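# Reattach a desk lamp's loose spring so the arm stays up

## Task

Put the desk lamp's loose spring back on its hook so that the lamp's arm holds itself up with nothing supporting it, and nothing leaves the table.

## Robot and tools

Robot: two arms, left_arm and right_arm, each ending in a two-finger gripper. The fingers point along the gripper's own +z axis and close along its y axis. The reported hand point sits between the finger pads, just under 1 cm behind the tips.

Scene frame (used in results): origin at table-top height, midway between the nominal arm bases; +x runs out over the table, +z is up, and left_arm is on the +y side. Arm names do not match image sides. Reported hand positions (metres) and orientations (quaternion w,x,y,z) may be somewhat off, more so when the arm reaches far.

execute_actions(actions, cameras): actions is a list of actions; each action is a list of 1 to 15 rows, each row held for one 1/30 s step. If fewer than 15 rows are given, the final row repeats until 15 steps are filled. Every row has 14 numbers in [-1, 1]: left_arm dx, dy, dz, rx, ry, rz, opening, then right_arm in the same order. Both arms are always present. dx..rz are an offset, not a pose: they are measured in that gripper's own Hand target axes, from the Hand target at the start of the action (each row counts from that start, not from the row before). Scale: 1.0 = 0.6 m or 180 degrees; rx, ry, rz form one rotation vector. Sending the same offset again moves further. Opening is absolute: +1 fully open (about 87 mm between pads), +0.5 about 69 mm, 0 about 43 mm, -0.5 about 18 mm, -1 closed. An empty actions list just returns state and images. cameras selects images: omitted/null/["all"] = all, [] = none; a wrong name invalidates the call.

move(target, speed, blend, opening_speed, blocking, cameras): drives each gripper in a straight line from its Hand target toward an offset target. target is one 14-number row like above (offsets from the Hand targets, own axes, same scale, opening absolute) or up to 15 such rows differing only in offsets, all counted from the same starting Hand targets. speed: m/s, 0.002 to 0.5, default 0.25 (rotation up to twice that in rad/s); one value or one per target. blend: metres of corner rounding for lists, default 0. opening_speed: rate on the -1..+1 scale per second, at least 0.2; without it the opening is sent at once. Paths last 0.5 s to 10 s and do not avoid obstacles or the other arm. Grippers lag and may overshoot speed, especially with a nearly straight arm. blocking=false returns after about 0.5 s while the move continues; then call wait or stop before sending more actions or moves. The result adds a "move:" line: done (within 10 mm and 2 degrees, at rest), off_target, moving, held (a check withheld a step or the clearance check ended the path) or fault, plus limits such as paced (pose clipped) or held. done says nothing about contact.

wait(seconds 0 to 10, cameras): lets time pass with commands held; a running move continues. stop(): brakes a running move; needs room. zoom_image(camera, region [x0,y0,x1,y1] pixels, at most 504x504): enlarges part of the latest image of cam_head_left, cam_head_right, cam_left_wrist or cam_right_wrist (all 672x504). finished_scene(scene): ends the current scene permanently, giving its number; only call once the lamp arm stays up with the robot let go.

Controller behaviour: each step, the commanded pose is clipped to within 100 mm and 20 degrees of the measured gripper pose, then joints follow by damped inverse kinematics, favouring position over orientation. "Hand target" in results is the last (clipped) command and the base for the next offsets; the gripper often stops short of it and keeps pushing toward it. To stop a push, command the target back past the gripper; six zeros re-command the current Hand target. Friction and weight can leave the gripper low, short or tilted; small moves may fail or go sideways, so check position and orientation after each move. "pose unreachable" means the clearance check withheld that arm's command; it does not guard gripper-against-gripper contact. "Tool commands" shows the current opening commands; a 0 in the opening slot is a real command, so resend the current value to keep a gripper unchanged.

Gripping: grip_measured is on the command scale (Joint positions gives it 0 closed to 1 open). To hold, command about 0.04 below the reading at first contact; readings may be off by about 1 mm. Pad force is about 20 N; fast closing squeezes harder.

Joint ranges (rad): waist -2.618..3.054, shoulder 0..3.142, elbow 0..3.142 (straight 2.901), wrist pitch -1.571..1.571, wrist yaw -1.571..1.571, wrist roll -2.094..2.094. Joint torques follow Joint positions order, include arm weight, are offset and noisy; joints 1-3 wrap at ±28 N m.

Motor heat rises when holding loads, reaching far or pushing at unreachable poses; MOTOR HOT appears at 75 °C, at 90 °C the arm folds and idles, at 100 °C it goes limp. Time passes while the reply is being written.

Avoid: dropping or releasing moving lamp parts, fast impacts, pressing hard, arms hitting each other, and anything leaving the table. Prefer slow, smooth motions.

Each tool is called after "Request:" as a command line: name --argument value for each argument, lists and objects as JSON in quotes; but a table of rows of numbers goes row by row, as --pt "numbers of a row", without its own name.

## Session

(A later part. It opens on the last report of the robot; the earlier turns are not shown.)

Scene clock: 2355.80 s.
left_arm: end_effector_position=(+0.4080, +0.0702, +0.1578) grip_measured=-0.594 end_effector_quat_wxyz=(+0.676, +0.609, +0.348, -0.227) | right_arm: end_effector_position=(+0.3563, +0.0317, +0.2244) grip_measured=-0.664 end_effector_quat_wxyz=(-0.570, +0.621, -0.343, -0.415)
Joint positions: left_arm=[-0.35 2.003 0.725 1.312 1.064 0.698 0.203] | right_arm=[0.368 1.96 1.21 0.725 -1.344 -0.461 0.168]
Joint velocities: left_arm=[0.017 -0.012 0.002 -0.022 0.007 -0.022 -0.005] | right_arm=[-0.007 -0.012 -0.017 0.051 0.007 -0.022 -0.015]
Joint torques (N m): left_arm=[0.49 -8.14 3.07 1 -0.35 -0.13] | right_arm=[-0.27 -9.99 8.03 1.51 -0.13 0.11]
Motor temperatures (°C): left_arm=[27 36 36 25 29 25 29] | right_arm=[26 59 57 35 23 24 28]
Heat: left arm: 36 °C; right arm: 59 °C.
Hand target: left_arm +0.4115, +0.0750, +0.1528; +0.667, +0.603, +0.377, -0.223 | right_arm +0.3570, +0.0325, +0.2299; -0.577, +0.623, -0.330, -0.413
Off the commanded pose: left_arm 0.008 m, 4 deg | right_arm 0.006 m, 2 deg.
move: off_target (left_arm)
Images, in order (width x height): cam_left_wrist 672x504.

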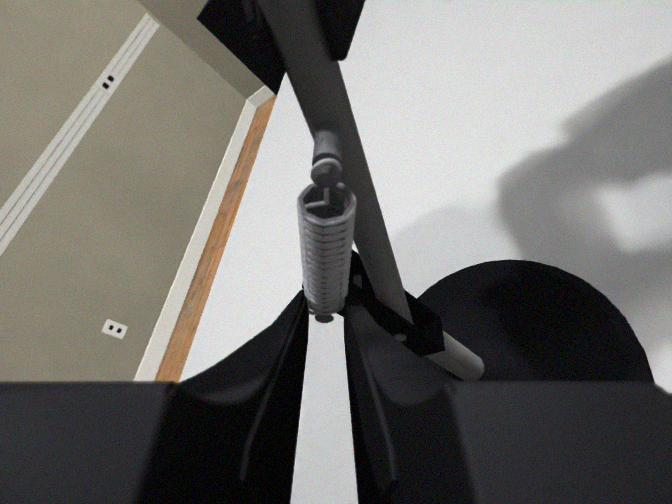

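Request:
move --target '[0, 0, 0, 0, 0, 0, -0.5, 0, 0, 0, 0, 0, 0, -0.69]' --speed 0.02 --opening_speed 0.2 --cameras '["cam_left_wrist"]'

Request:
zoom_image --camera "cam_left_wrist" --region '[280, 260, 370, 340]'

Scene clock: 2365.03 s.
left_arm: end_effector_position=(+0.4096, +0.0732, +0.1444) grip_measured=-0.500 end_effector_quat_wxyz=(+0.661, +0.603, +0.381, -0.232) | right_arm: end_effector_position=(+0.3563, +0.0317, +0.2244) grip_measured=-0.664 end_effector_quat_wxyz=(-0.570, +0.621, -0.343, -0.415)
Joint positions: left_arm=[-0.35 2.002 0.719 1.248 1.033 0.699 0.25] | right_arm=[0.368 1.96 1.21 0.725 -1.344 -0.461 0.168]
Joint velocities: left_arm=[-0.002 -0.002 -0.022 0.066 0.037 -0.051 -0.013] | right_arm=[-0.012 -0.002 -0.012 0.007 -0.081 -0.051 -0.005]
Joint torques (N m): left_arm=[0.4 -8.44 3.71 1.58 -0.05 -0.09] | right_arm=[-0.29 -9.99 8.02 1.51 -0.12 0.11]
Motor temperatures (°C): left_arm=[27 36 36 26 29 25 29] | right_arm=[26 58 56 35 23 24 28]
Heat: left arm: 36 °C; right arm: 58 °C.
Hand target: left_arm +0.4115, +0.0751, +0.1529; +0.667, +0.603, +0.377, -0.223 | right_arm +0.3570, +0.0325, +0.2299; -0.577, +0.623, -0.330, -0.413
Off the commanded pose: left_arm 0.009 m, 1 deg | right_arm 0.006 m, 2 deg.
move: done
Images, in order (width x height): cam_left_wrist 672x504.

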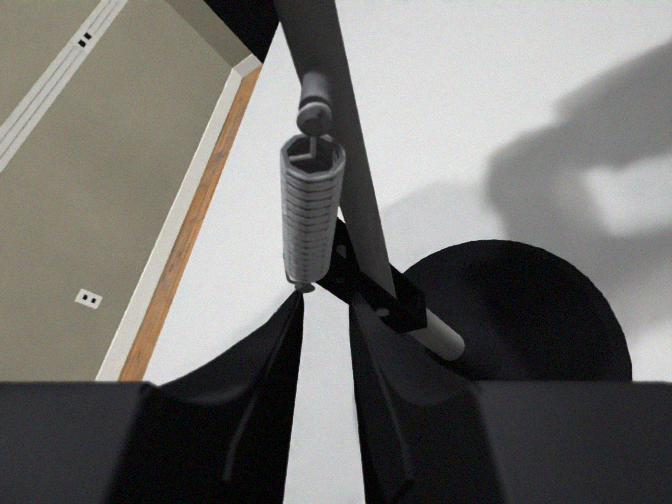

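Scaled by 5.600 from the camera's 672x504 image, which has a finer 960x720 frame.

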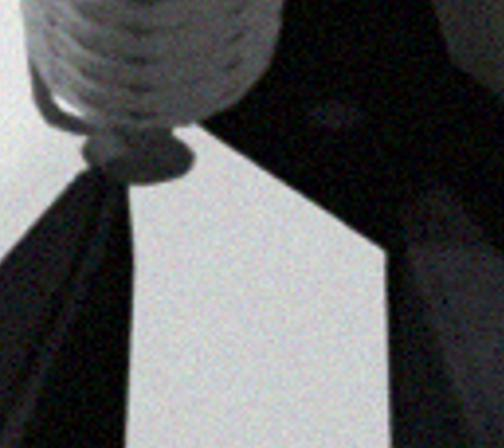

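Request:
move --pt "0.0167 0 -0.005 0 0 0 -0.5 0 0 0 0 0 0 -0.69" --pt "0.02 0.0068 -0.0995 0 0 0 -0.5 0 0 0 0 0 0 -0.69" --speed 0.04 --cameras '["cam_left_wrist", "cam_head_left"]'

Request:
zoom_image --camera "cam_left_wrist" --region '[220, 40, 420, 320]'

Scene clock: 2380.83 s.
left_arm: end_effector_position=(+0.4061, +0.1339, +0.1307) grip_measured=-0.500 end_effector_quat_wxyz=(+0.654, +0.598, +0.397, -0.238) | right_arm: end_effector_position=(+0.3563, +0.0317, +0.2244) grip_measured=-0.664 end_effector_quat_wxyz=(-0.570, +0.621, -0.343, -0.415)
Joint positions: left_arm=[-0.171 1.992 0.643 1.262 1.199 0.715 0.25] | right_arm=[0.368 1.96 1.21 0.725 -1.344 -0.461 0.168]
Joint velocities: left_arm=[0.002 -0.012 -0.002 -0.022 0.022 -0.037 -0.01] | right_arm=[0.012 0.002 0.002 -0.081 -0.051 0.037 -0.002]
Joint torques (N m): left_arm=[0.75 -8.9 3.3 1.75 0.11 -0.08] | right_arm=[-0.28 -9.98 8.03 1.51 -0.12 0.11]
Motor temperatures (°C): left_arm=[27 38 36 28 28 25 28] | right_arm=[26 58 56 35 23 24 28]
Heat: left arm: 38 °C; right arm: 58 °C.
Hand target: left_arm +0.4074, +0.1361, +0.1470; +0.667, +0.603, +0.377, -0.223 | right_arm +0.3570, +0.0325, +0.2299; -0.577, +0.623, -0.330, -0.413
Off the commanded pose: left_arm 0.016 m, 3 deg | right_arm 0.006 m, 2 deg.
move: off_target (left_arm)
Images, in order (width x height): cam_head_left 672x504, cam_left_wrist 672x504.

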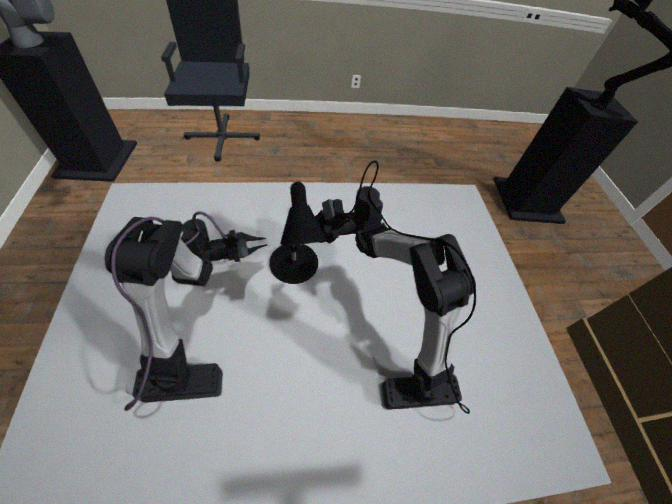

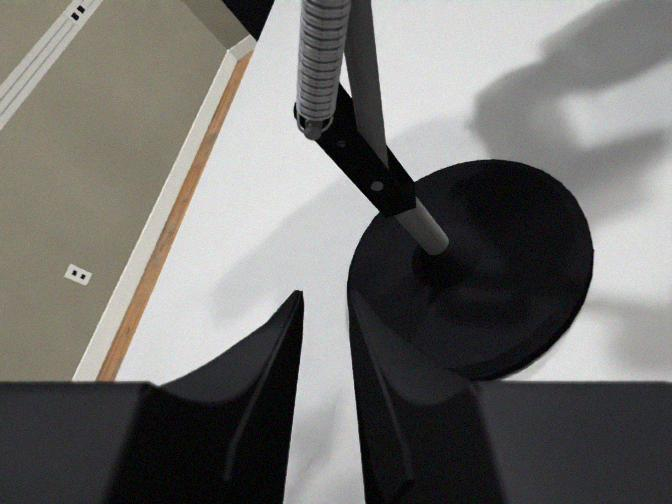

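Scaled by 1.800 from the camera's 672x504 image, which has a finer 960x720 frame.

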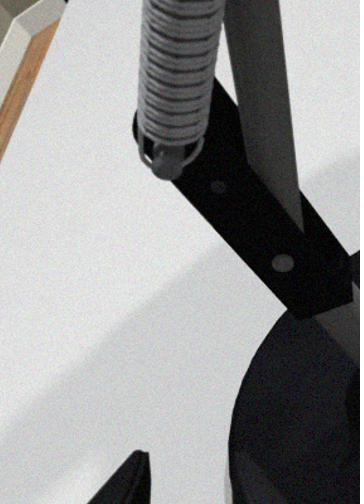

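Request:
zoom_image --camera "cam_left_wrist" --region '[280, 80, 350, 150]'

Scaled by 7.200 from the camera's 672x504 image, which has a finer 960x720 frame.

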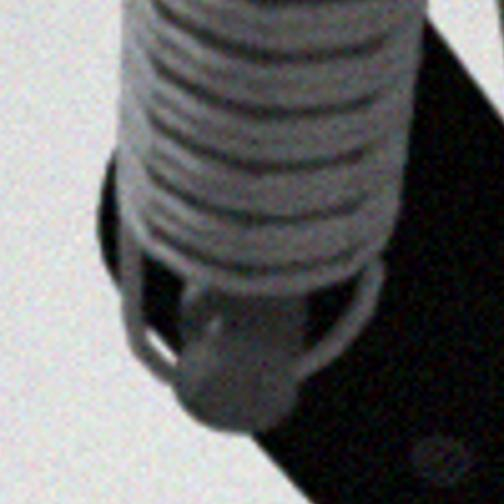

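Request:
move --target '[0, 0, 0, 0, 0, 0, -0.5, 0.0119, 0.006, 0, 0, 0, 0, -0.69]' --speed 0.03 --cameras '["cam_left_wrist"]'

Scene clock: 2389.93 s.
left_arm: end_effector_position=(+0.4059, +0.1339, +0.1307) grip_measured=-0.500 end_effector_quat_wxyz=(+0.654, +0.598, +0.397, -0.239) | right_arm: end_effector_position=(+0.3567, +0.0318, +0.2242) grip_measured=-0.664 end_effector_quat_wxyz=(-0.573, +0.623, -0.335, -0.414)
Joint positions: left_arm=[-0.171 1.992 0.643 1.263 1.2 0.716 0.25] | right_arm=[0.366 1.969 1.21 0.757 -1.353 -0.453 0.168]
Joint velocities: left_arm=[-0.002 0.017 0.002 -0.037 -0.037 -0.037 -0.01] | right_arm=[-0.007 0.012 -0.002 -0.037 -0.037 0.037 -0.002]
Joint torques (N m): left_arm=[0.77 -8.9 3.33 1.75 0.11 -0.1] | right_arm=[-0.12 -9.57 6.54 1.47 0 0.02]
Motor temperatures (°C): left_arm=[27 40 36 28 28 25 28] | right_arm=[26 58 56 35 23 24 28]
Heat: left arm: 40 °C; right arm: 58 °C.
Hand target: left_arm +0.4074, +0.1361, +0.1470; +0.667, +0.603, +0.377, -0.223 | right_arm +0.3569, +0.0325, +0.2221; -0.577, +0.623, -0.330, -0.412
Off the commanded pose: left_arm 0.017 m, 3 deg | right_arm 0.002 m, 1 deg.
move: off_target (left_arm)
Images, in order (width x height): cam_left_wrist 672x504.

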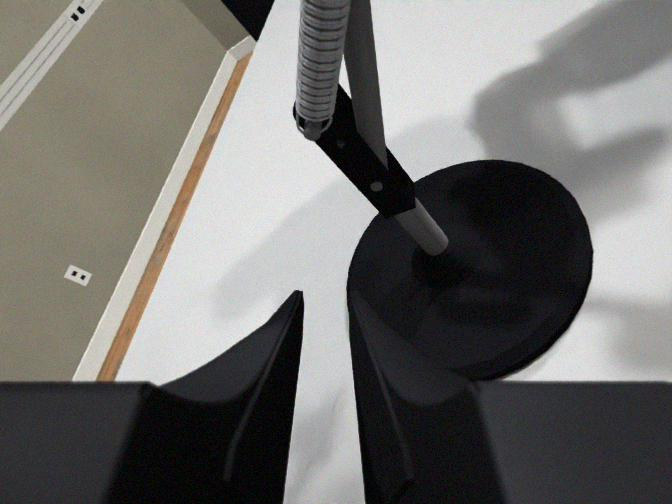

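Request:
move --target '[0, 0, 0, 0, 0, 0, -0.5, 0.0119, 0.006, 0, 0, 0, 0, -0.69]' --speed 0.03 --cameras '["cam_left_wrist"]'

Scene clock: 2393.00 s.
left_arm: end_effector_position=(+0.4057, +0.1339, +0.1307) grip_measured=-0.500 end_effector_quat_wxyz=(+0.654, +0.598, +0.397, -0.239) | right_arm: end_effector_position=(+0.3552, +0.0316, +0.2229) grip_measured=-0.664 end_effector_quat_wxyz=(-0.576, +0.626, -0.325, -0.413)
Joint positions: left_arm=[-0.171 1.992 0.642 1.263 1.201 0.716 0.25] | right_arm=[0.365 1.977 1.201 0.8 -1.365 -0.445 0.168]
Joint velocities: left_arm=[0.002 -0.002 0.017 0.051 -0.007 0.066 0.001] | right_arm=[-0.007 0.002 -0.002 0.051 0.022 0.022 -0.002]
Joint torques (N m): left_arm=[0.76 -8.9 3.34 1.75 0.11 -0.09] | right_arm=[-0.08 -8.8 5.85 1.31 0.15 -0.04]
Motor temperatures (°C): left_arm=[27 40 36 29 28 25 28] | right_arm=[26 58 55 34 23 24 28]
Heat: left arm: 40 °C; right arm: 58 °C.
Hand target: left_arm +0.4073, +0.1361, +0.1470; +0.667, +0.603, +0.377, -0.223 | right_arm +0.3568, +0.0325, +0.2141; -0.577, +0.623, -0.330, -0.412
Off the commanded pose: left_arm 0.017 m, 3 deg | right_arm 0.009 m, 1 deg.
move: off_target (left_arm)
Images, in order (width x height): cam_left_wrist 672x504.

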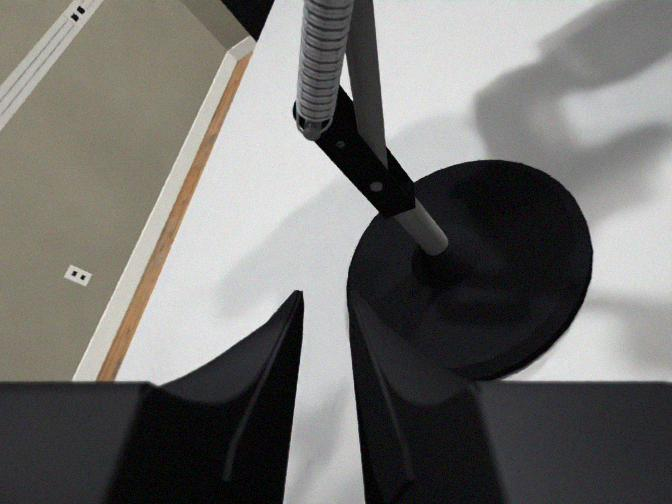

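Request:
move --target '[0, 0, 0, 0, 0, 0, -0.5, -0.0075, -0.0037, 0, 0, 0, 0, -0.69]' --speed 0.03 --cameras '["cam_left_wrist", "cam_right_wrist"]'

Scene clock: 2402.10 s.
left_arm: end_effector_position=(+0.4057, +0.1339, +0.1307) grip_measured=-0.500 end_effector_quat_wxyz=(+0.654, +0.598, +0.397, -0.239) | right_arm: end_effector_position=(+0.3551, +0.0316, +0.2230) grip_measured=-0.664 end_effector_quat_wxyz=(-0.575, +0.625, -0.326, -0.414)
Joint positions: left_arm=[-0.171 1.992 0.642 1.263 1.201 0.716 0.25] | right_arm=[0.365 1.977 1.201 0.801 -1.366 -0.441 0.168]
Joint velocities: left_arm=[-0.022 -0.017 -0.002 -0.007 0.007 -0.022 0.004] | right_arm=[0.002 -0.017 0.002 -0.051 0.037 -0.022 0.002]
Joint torques (N m): left_arm=[0.76 -8.9 3.34 1.75 0.11 -0.1] | right_arm=[-0.1 -9.54 6.61 1.26 0.15 0]
Motor temperatures (°C): left_arm=[27 41 36 29 28 25 28] | right_arm=[26 57 55 34 23 24 28]
Heat: left arm: 41 °C; right arm: 57 °C.
Hand target: left_arm +0.4073, +0.1361, +0.1470; +0.667, +0.603, +0.377, -0.223 | right_arm +0.3568, +0.0324, +0.2191; -0.577, +0.623, -0.330, -0.412
Off the commanded pose: left_arm 0.017 m, 3 deg | right_arm 0.004 m, 1 deg.
move: off_target (left_arm)
Images, in order (width x height): cam_left_wrist 672x504, cam_right_wrist 672x504.

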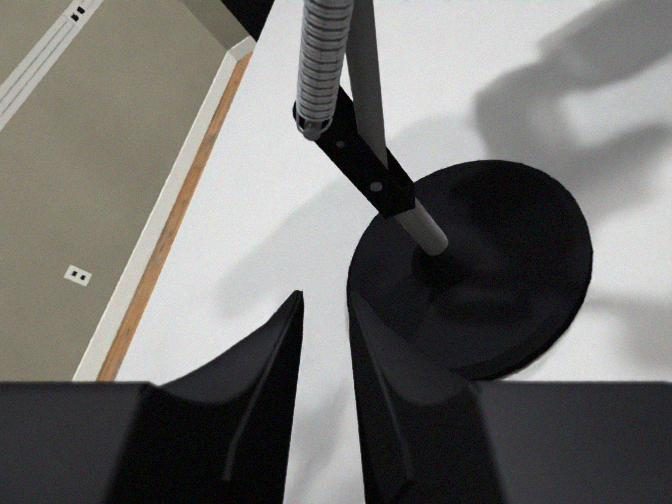

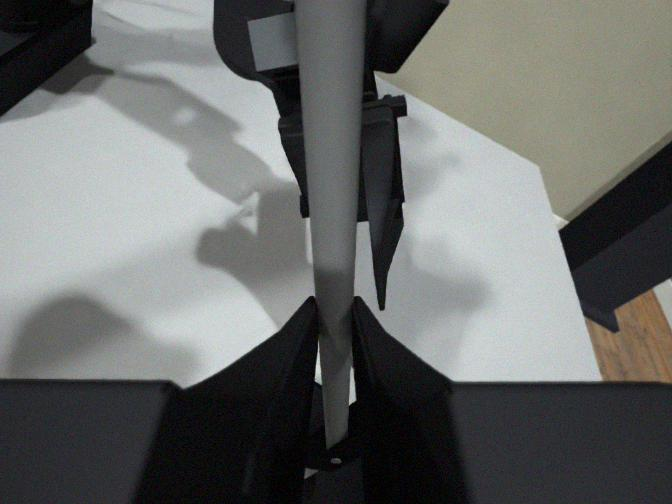

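Request:
move --target '[0, 0, 0, 0, 0, 0, -0.5, 0, 0, 0, 0, 0, 0, -0.4]' --speed 0.03 --opening_speed 0.6 --cameras '["cam_left_wrist", "cam_right_wrist"]'

Scene clock: 2406.53 s.
left_arm: end_effector_position=(+0.4057, +0.1339, +0.1307) grip_measured=-0.500 end_effector_quat_wxyz=(+0.654, +0.598, +0.397, -0.239) | right_arm: end_effector_position=(+0.3559, +0.0316, +0.2228) grip_measured=-0.400 end_effector_quat_wxyz=(-0.576, +0.624, -0.328, -0.413)
Joint positions: left_arm=[-0.171 1.992 0.642 1.263 1.201 0.716 0.25] | right_arm=[0.365 1.978 1.201 0.801 -1.361 -0.441 0.3]
Joint velocities: left_arm=[-0.012 -0.022 -0.027 -0.022 -0.066 -0.022 -0.001] | right_arm=[-0.007 -0.017 -0.007 0.051 0.037 -0.051 -0.01]
Joint torques (N m): left_arm=[0.76 -8.9 3.34 1.75 0.11 -0.09] | right_arm=[-0.09 -9.62 6.63 1.26 0.1 -0.01]
Motor temperatures (°C): left_arm=[27 41 36 29 28 25 28] | right_arm=[26 57 56 33 23 24 28]
Heat: left arm: 41 °C; right arm: 57 °C.
Hand target: left_arm +0.4073, +0.1361, +0.1470; +0.667, +0.603, +0.377, -0.223 | right_arm +0.3568, +0.0324, +0.2192; -0.577, +0.623, -0.330, -0.413
Off the commanded pose: left_arm 0.016 m, 3 deg | right_arm 0.004 m, 0 deg.
move: off_target (left_arm)
Images, in order (width x height): cam_left_wrist 672x504, cam_right_wrist 672x504.

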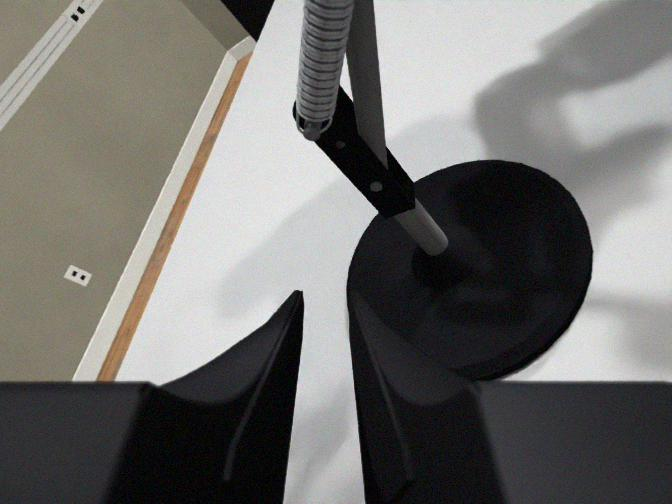

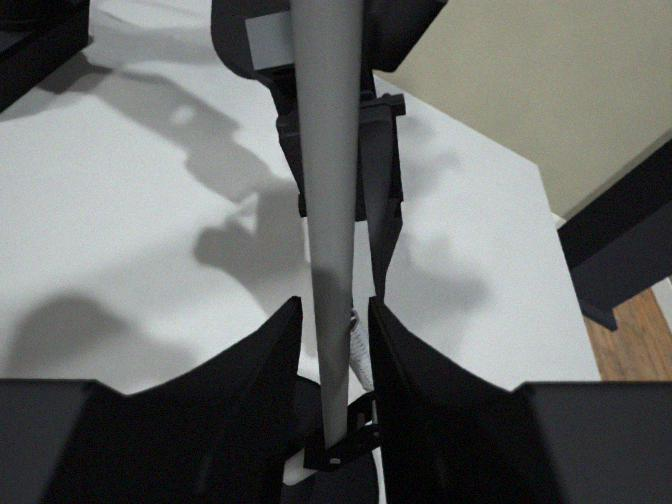

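Request:
move --target '[0, 0, 0, 0, 0, 0, -0.5, 0, 0, 0, 0, 0, 0, 0]' --speed 0.03 --opening_speed 0.6 --cameras '["cam_left_wrist", "cam_right_wrist"]'

Scene clock: 2410.80 s.
left_arm: end_effector_position=(+0.4057, +0.1339, +0.1307) grip_measured=-0.500 end_effector_quat_wxyz=(+0.654, +0.598, +0.397, -0.239) | right_arm: end_effector_position=(+0.3560, +0.0316, +0.2228) grip_measured=+0.000 end_effector_quat_wxyz=(-0.576, +0.624, -0.328, -0.413)
Joint positions: left_arm=[-0.171 1.992 0.642 1.263 1.201 0.716 0.25] | right_arm=[0.365 1.978 1.201 0.801 -1.36 -0.441 0.5]
Joint velocities: left_arm=[0.007 -0.002 0.002 -0.037 0.022 0.022 -0.004] | right_arm=[-0.012 -0.002 0.002 -0.051 0.022 -0.066 -0.009]
Joint torques (N m): left_arm=[0.77 -8.9 3.34 1.75 0.11 -0.09] | right_arm=[-0.1 -9.62 6.65 1.26 0.1 -0.01]
Motor temperatures (°C): left_arm=[27 42 36 29 28 25 28] | right_arm=[26 57 56 33 23 24 28]
Heat: left arm: 42 °C; right arm: 57 °C.
Hand target: left_arm +0.4073, +0.1361, +0.1470; +0.667, +0.603, +0.377, -0.223 | right_arm +0.3568, +0.0324, +0.2192; -0.577, +0.623, -0.330, -0.413
Off the commanded pose: left_arm 0.016 m, 3 deg | right_arm 0.004 m, 0 deg.
move: off_target (left_arm)
Images, in order (width x height): cam_left_wrist 672x504, cam_right_wrist 672x504.

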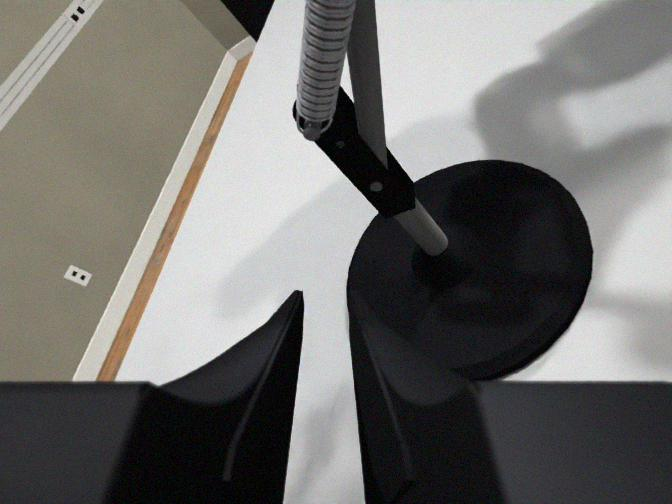

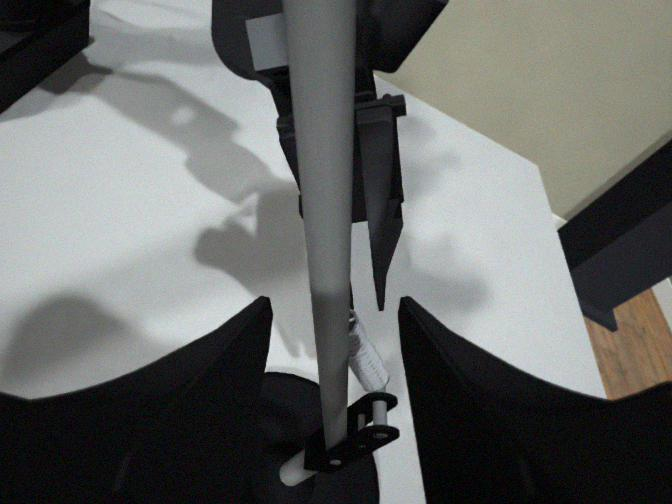

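Request:
wait --seconds 1.0 --cameras '["cam_right_wrist"]'

Scene clock: 2414.17 s.
left_arm: end_effector_position=(+0.4057, +0.1339, +0.1307) grip_measured=-0.500 end_effector_quat_wxyz=(+0.654, +0.598, +0.397, -0.239) | right_arm: end_effector_position=(+0.3560, +0.0316, +0.2228) grip_measured=+0.000 end_effector_quat_wxyz=(-0.576, +0.624, -0.328, -0.413)
Joint positions: left_arm=[-0.171 1.992 0.642 1.263 1.201 0.716 0.25] | right_arm=[0.365 1.978 1.201 0.801 -1.36 -0.441 0.5]
Joint velocities: left_arm=[0.017 -0.017 0.007 -0.037 -0.007 0.022 0.007] | right_arm=[-0.017 0.027 -0.007 0.007 -0.037 -0.022 0.004]
Joint torques (N m): left_arm=[0.75 -8.9 3.34 1.75 0.11 -0.1] | right_arm=[-0.08 -9.63 6.64 1.26 0.09 -0.01]
Motor temperatures (°C): left_arm=[27 42 36 29 28 25 28] | right_arm=[26 57 56 33 23 24 28]
Heat: left arm: 42 °C; right arm: 57 °C.
Hand target: left_arm +0.4073, +0.1361, +0.1469; +0.667, +0.603, +0.377, -0.223 | right_arm +0.3568, +0.0324, +0.2192; -0.577, +0.623, -0.330, -0.413
Tool commands: left_gripper/opening=-0.5 right_gripper/opening=+0.0
Off the commanded pose: left_arm 0.016 m, 3 deg | right_arm 0.004 m, 0 deg.
wait: 1.00 s; at rest from the start
Images, in order (width x height): cam_right_wrist 672x504.

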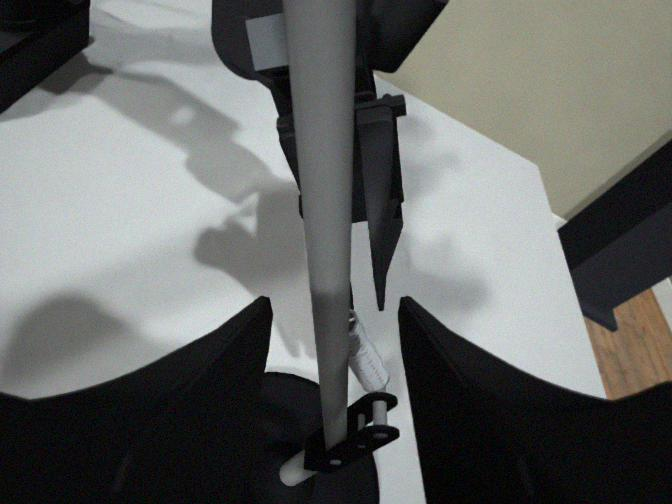

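Request:
move --target '[0, 0, 0, 0, 0, 0, -0.5, 0, 0, -0.1667, 0, 0, 0, 0]' --speed 0.06 --cameras '["cam_left_wrist", "cam_right_wrist", "cam_head_left"]'

Scene clock: 2419.60 s.
left_arm: end_effector_position=(+0.4057, +0.1339, +0.1307) grip_measured=-0.500 end_effector_quat_wxyz=(+0.654, +0.598, +0.397, -0.239) | right_arm: end_effector_position=(+0.3747, -0.0636, +0.2074) grip_measured=+0.000 end_effector_quat_wxyz=(+0.574, -0.612, +0.354, +0.413)
Joint positions: left_arm=[-0.171 1.992 0.642 1.263 1.201 0.716 0.25] | right_arm=[0.132 1.971 1.142 0.811 -1.555 -0.441 0.5]
Joint velocities: left_arm=[0.002 0.007 -0.007 0.007 -0.022 0.037 0.001] | right_arm=[0.012 -0.007 -0.027 0.037 0.007 -0.066 0.004]
Joint torques (N m): left_arm=[0.76 -8.91 3.33 1.75 0.11 -0.1] | right_arm=[-0.58 -13.49 5.71 1.16 -0.05 -0.1]
Motor temperatures (°C): left_arm=[27 42 36 30 28 25 28] | right_arm=[26 58 56 33 23 24 27]
Heat: left arm: 42 °C; right arm: 58 °C.
Hand target: left_arm +0.4073, +0.1361, +0.1469; +0.667, +0.603, +0.377, -0.223 | right_arm +0.3710, -0.0663, +0.2189; +0.577, -0.623, +0.330, +0.413
Off the commanded pose: left_arm 0.016 m, 3 deg | right_arm 0.013 m, 3 deg.
joint sent to its limit (right arm) — joint 5 (wrist yaw), lower limit. The joint targets still meet the commanded pose.
move: off_target (left_arm, right_arm)
Images, in order (width x height): cam_head_left 672x504, cam_left_wrist 672x504, cam_right_wrist 672x504.

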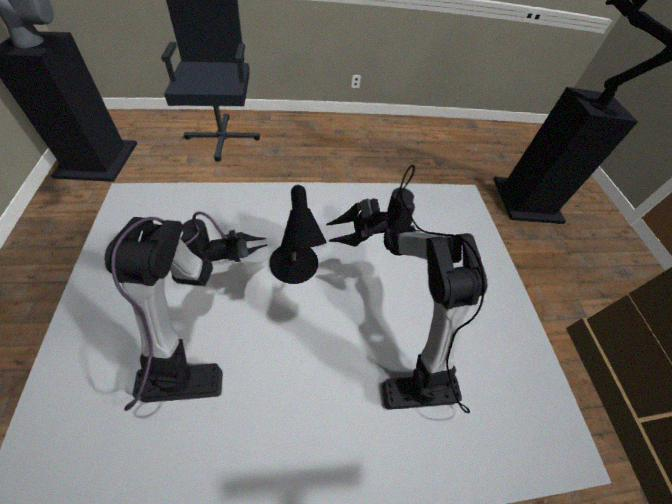

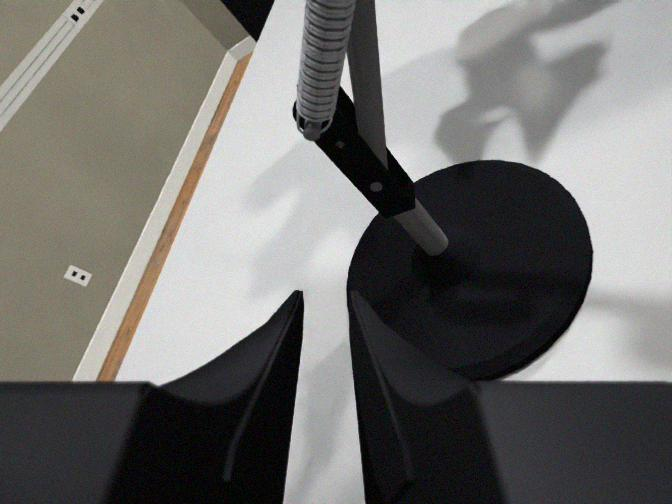

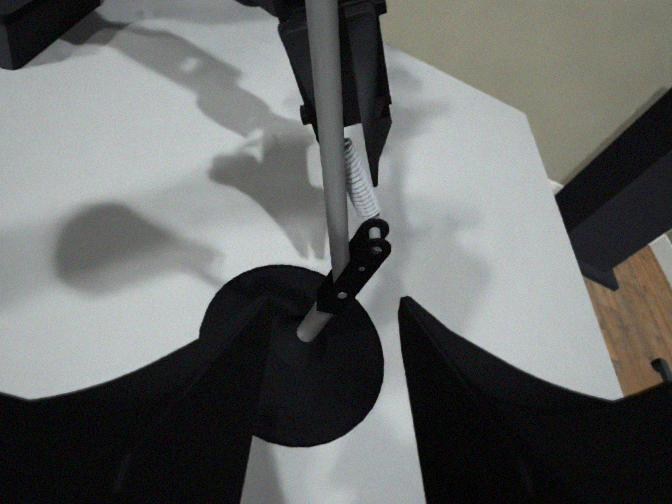

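Request:
zoom_image --camera "cam_left_wrist" --region '[280, 80, 350, 150]'

Request:
zoom_image --camera "cam_right_wrist" --region '[300, 130, 420, 320]'

Request:
zoom_image --camera "cam_head_left" --region '[220, 170, 380, 300]'

Scaled by 7.200 from the camera's 672x504 image, which has a finer 960x720 frame.

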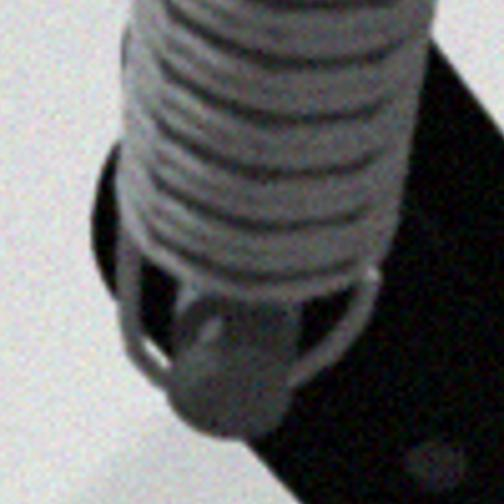

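Scaled by 2.653 from the camera's 672x504 image, which has a finer 960x720 frame.

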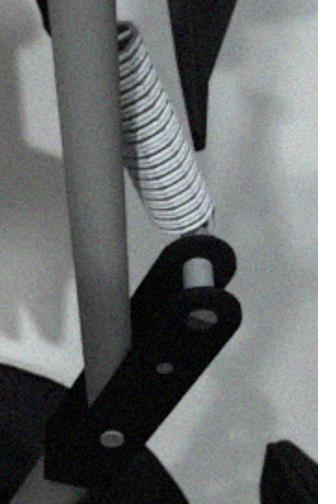

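Scaled by 3.150 from the camera's 672x504 image, which has a finer 960x720 frame.

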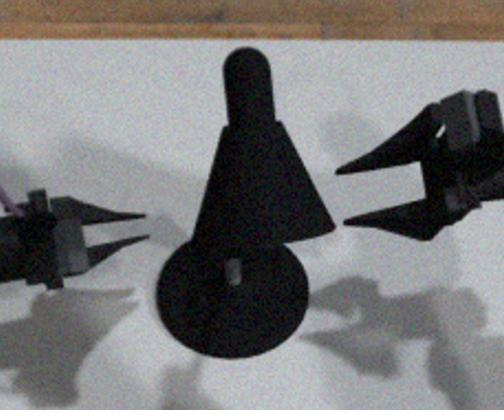

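Request:
wait --seconds 2.0 --cameras '["cam_right_wrist", "cam_left_wrist"]'

Scene clock: 2430.63 s.
left_arm: end_effector_position=(+0.4057, +0.1338, +0.1308) grip_measured=-0.500 end_effector_quat_wxyz=(+0.654, +0.599, +0.396, -0.239) | right_arm: end_effector_position=(+0.3746, -0.0636, +0.2074) grip_measured=+0.000 end_effector_quat_wxyz=(+0.574, -0.612, +0.354, +0.413)
Joint positions: left_arm=[-0.171 1.992 0.642 1.263 1.201 0.716 0.25] | right_arm=[0.132 1.971 1.142 0.811 -1.556 -0.441 0.5]
Joint velocities: left_arm=[0.002 -0.007 -0.017 -0.081 0.007 0.037 -0.01] | right_arm=[-0.017 -0.012 0.002 -0.007 0.022 -0.007 -0.004]
Joint torques (N m): left_arm=[0.76 -8.9 3.34 1.75 0.11 -0.1] | right_arm=[-0.61 -13.5 5.7 1.16 -0.07 -0.1]
Motor temperatures (°C): left_arm=[27 43 36 30 28 25 28] | right_arm=[26 59 54 33 23 24 27]
Heat: left arm: 43 °C; right arm: 59 °C.
Hand target: left_arm +0.4073, +0.1361, +0.1470; +0.667, +0.603, +0.377, -0.223 | right_arm +0.3710, -0.0663, +0.2189; +0.577, -0.623, +0.330, +0.413
Tool commands: left_gripper/opening=-0.5 right_gripper/opening=+0.0
Off the commanded pose: left_arm 0.016 m, 3 deg | right_arm 0.012 m, 3 deg.
wait: 2.00 s; at rest from the start
Images, in order (width x height): cam_left_wrist 672x504, cam_right_wrist 672x504.

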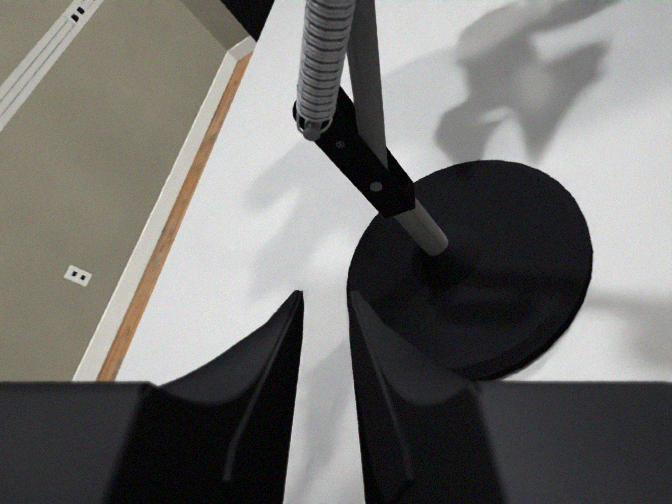

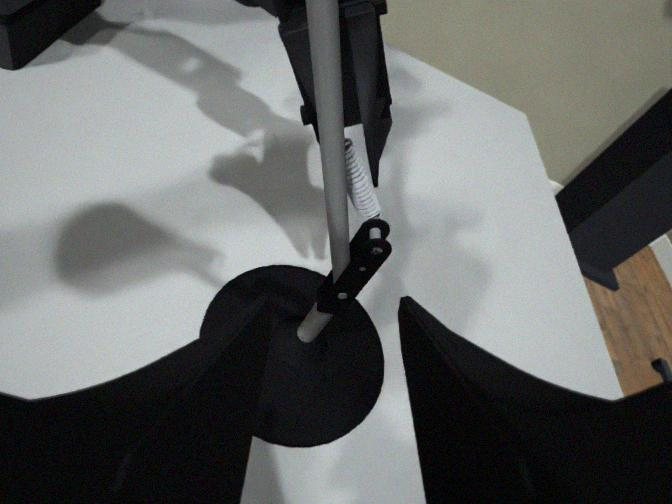

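Request:
finished_scene --scene 2

The scene is finished: the task was done.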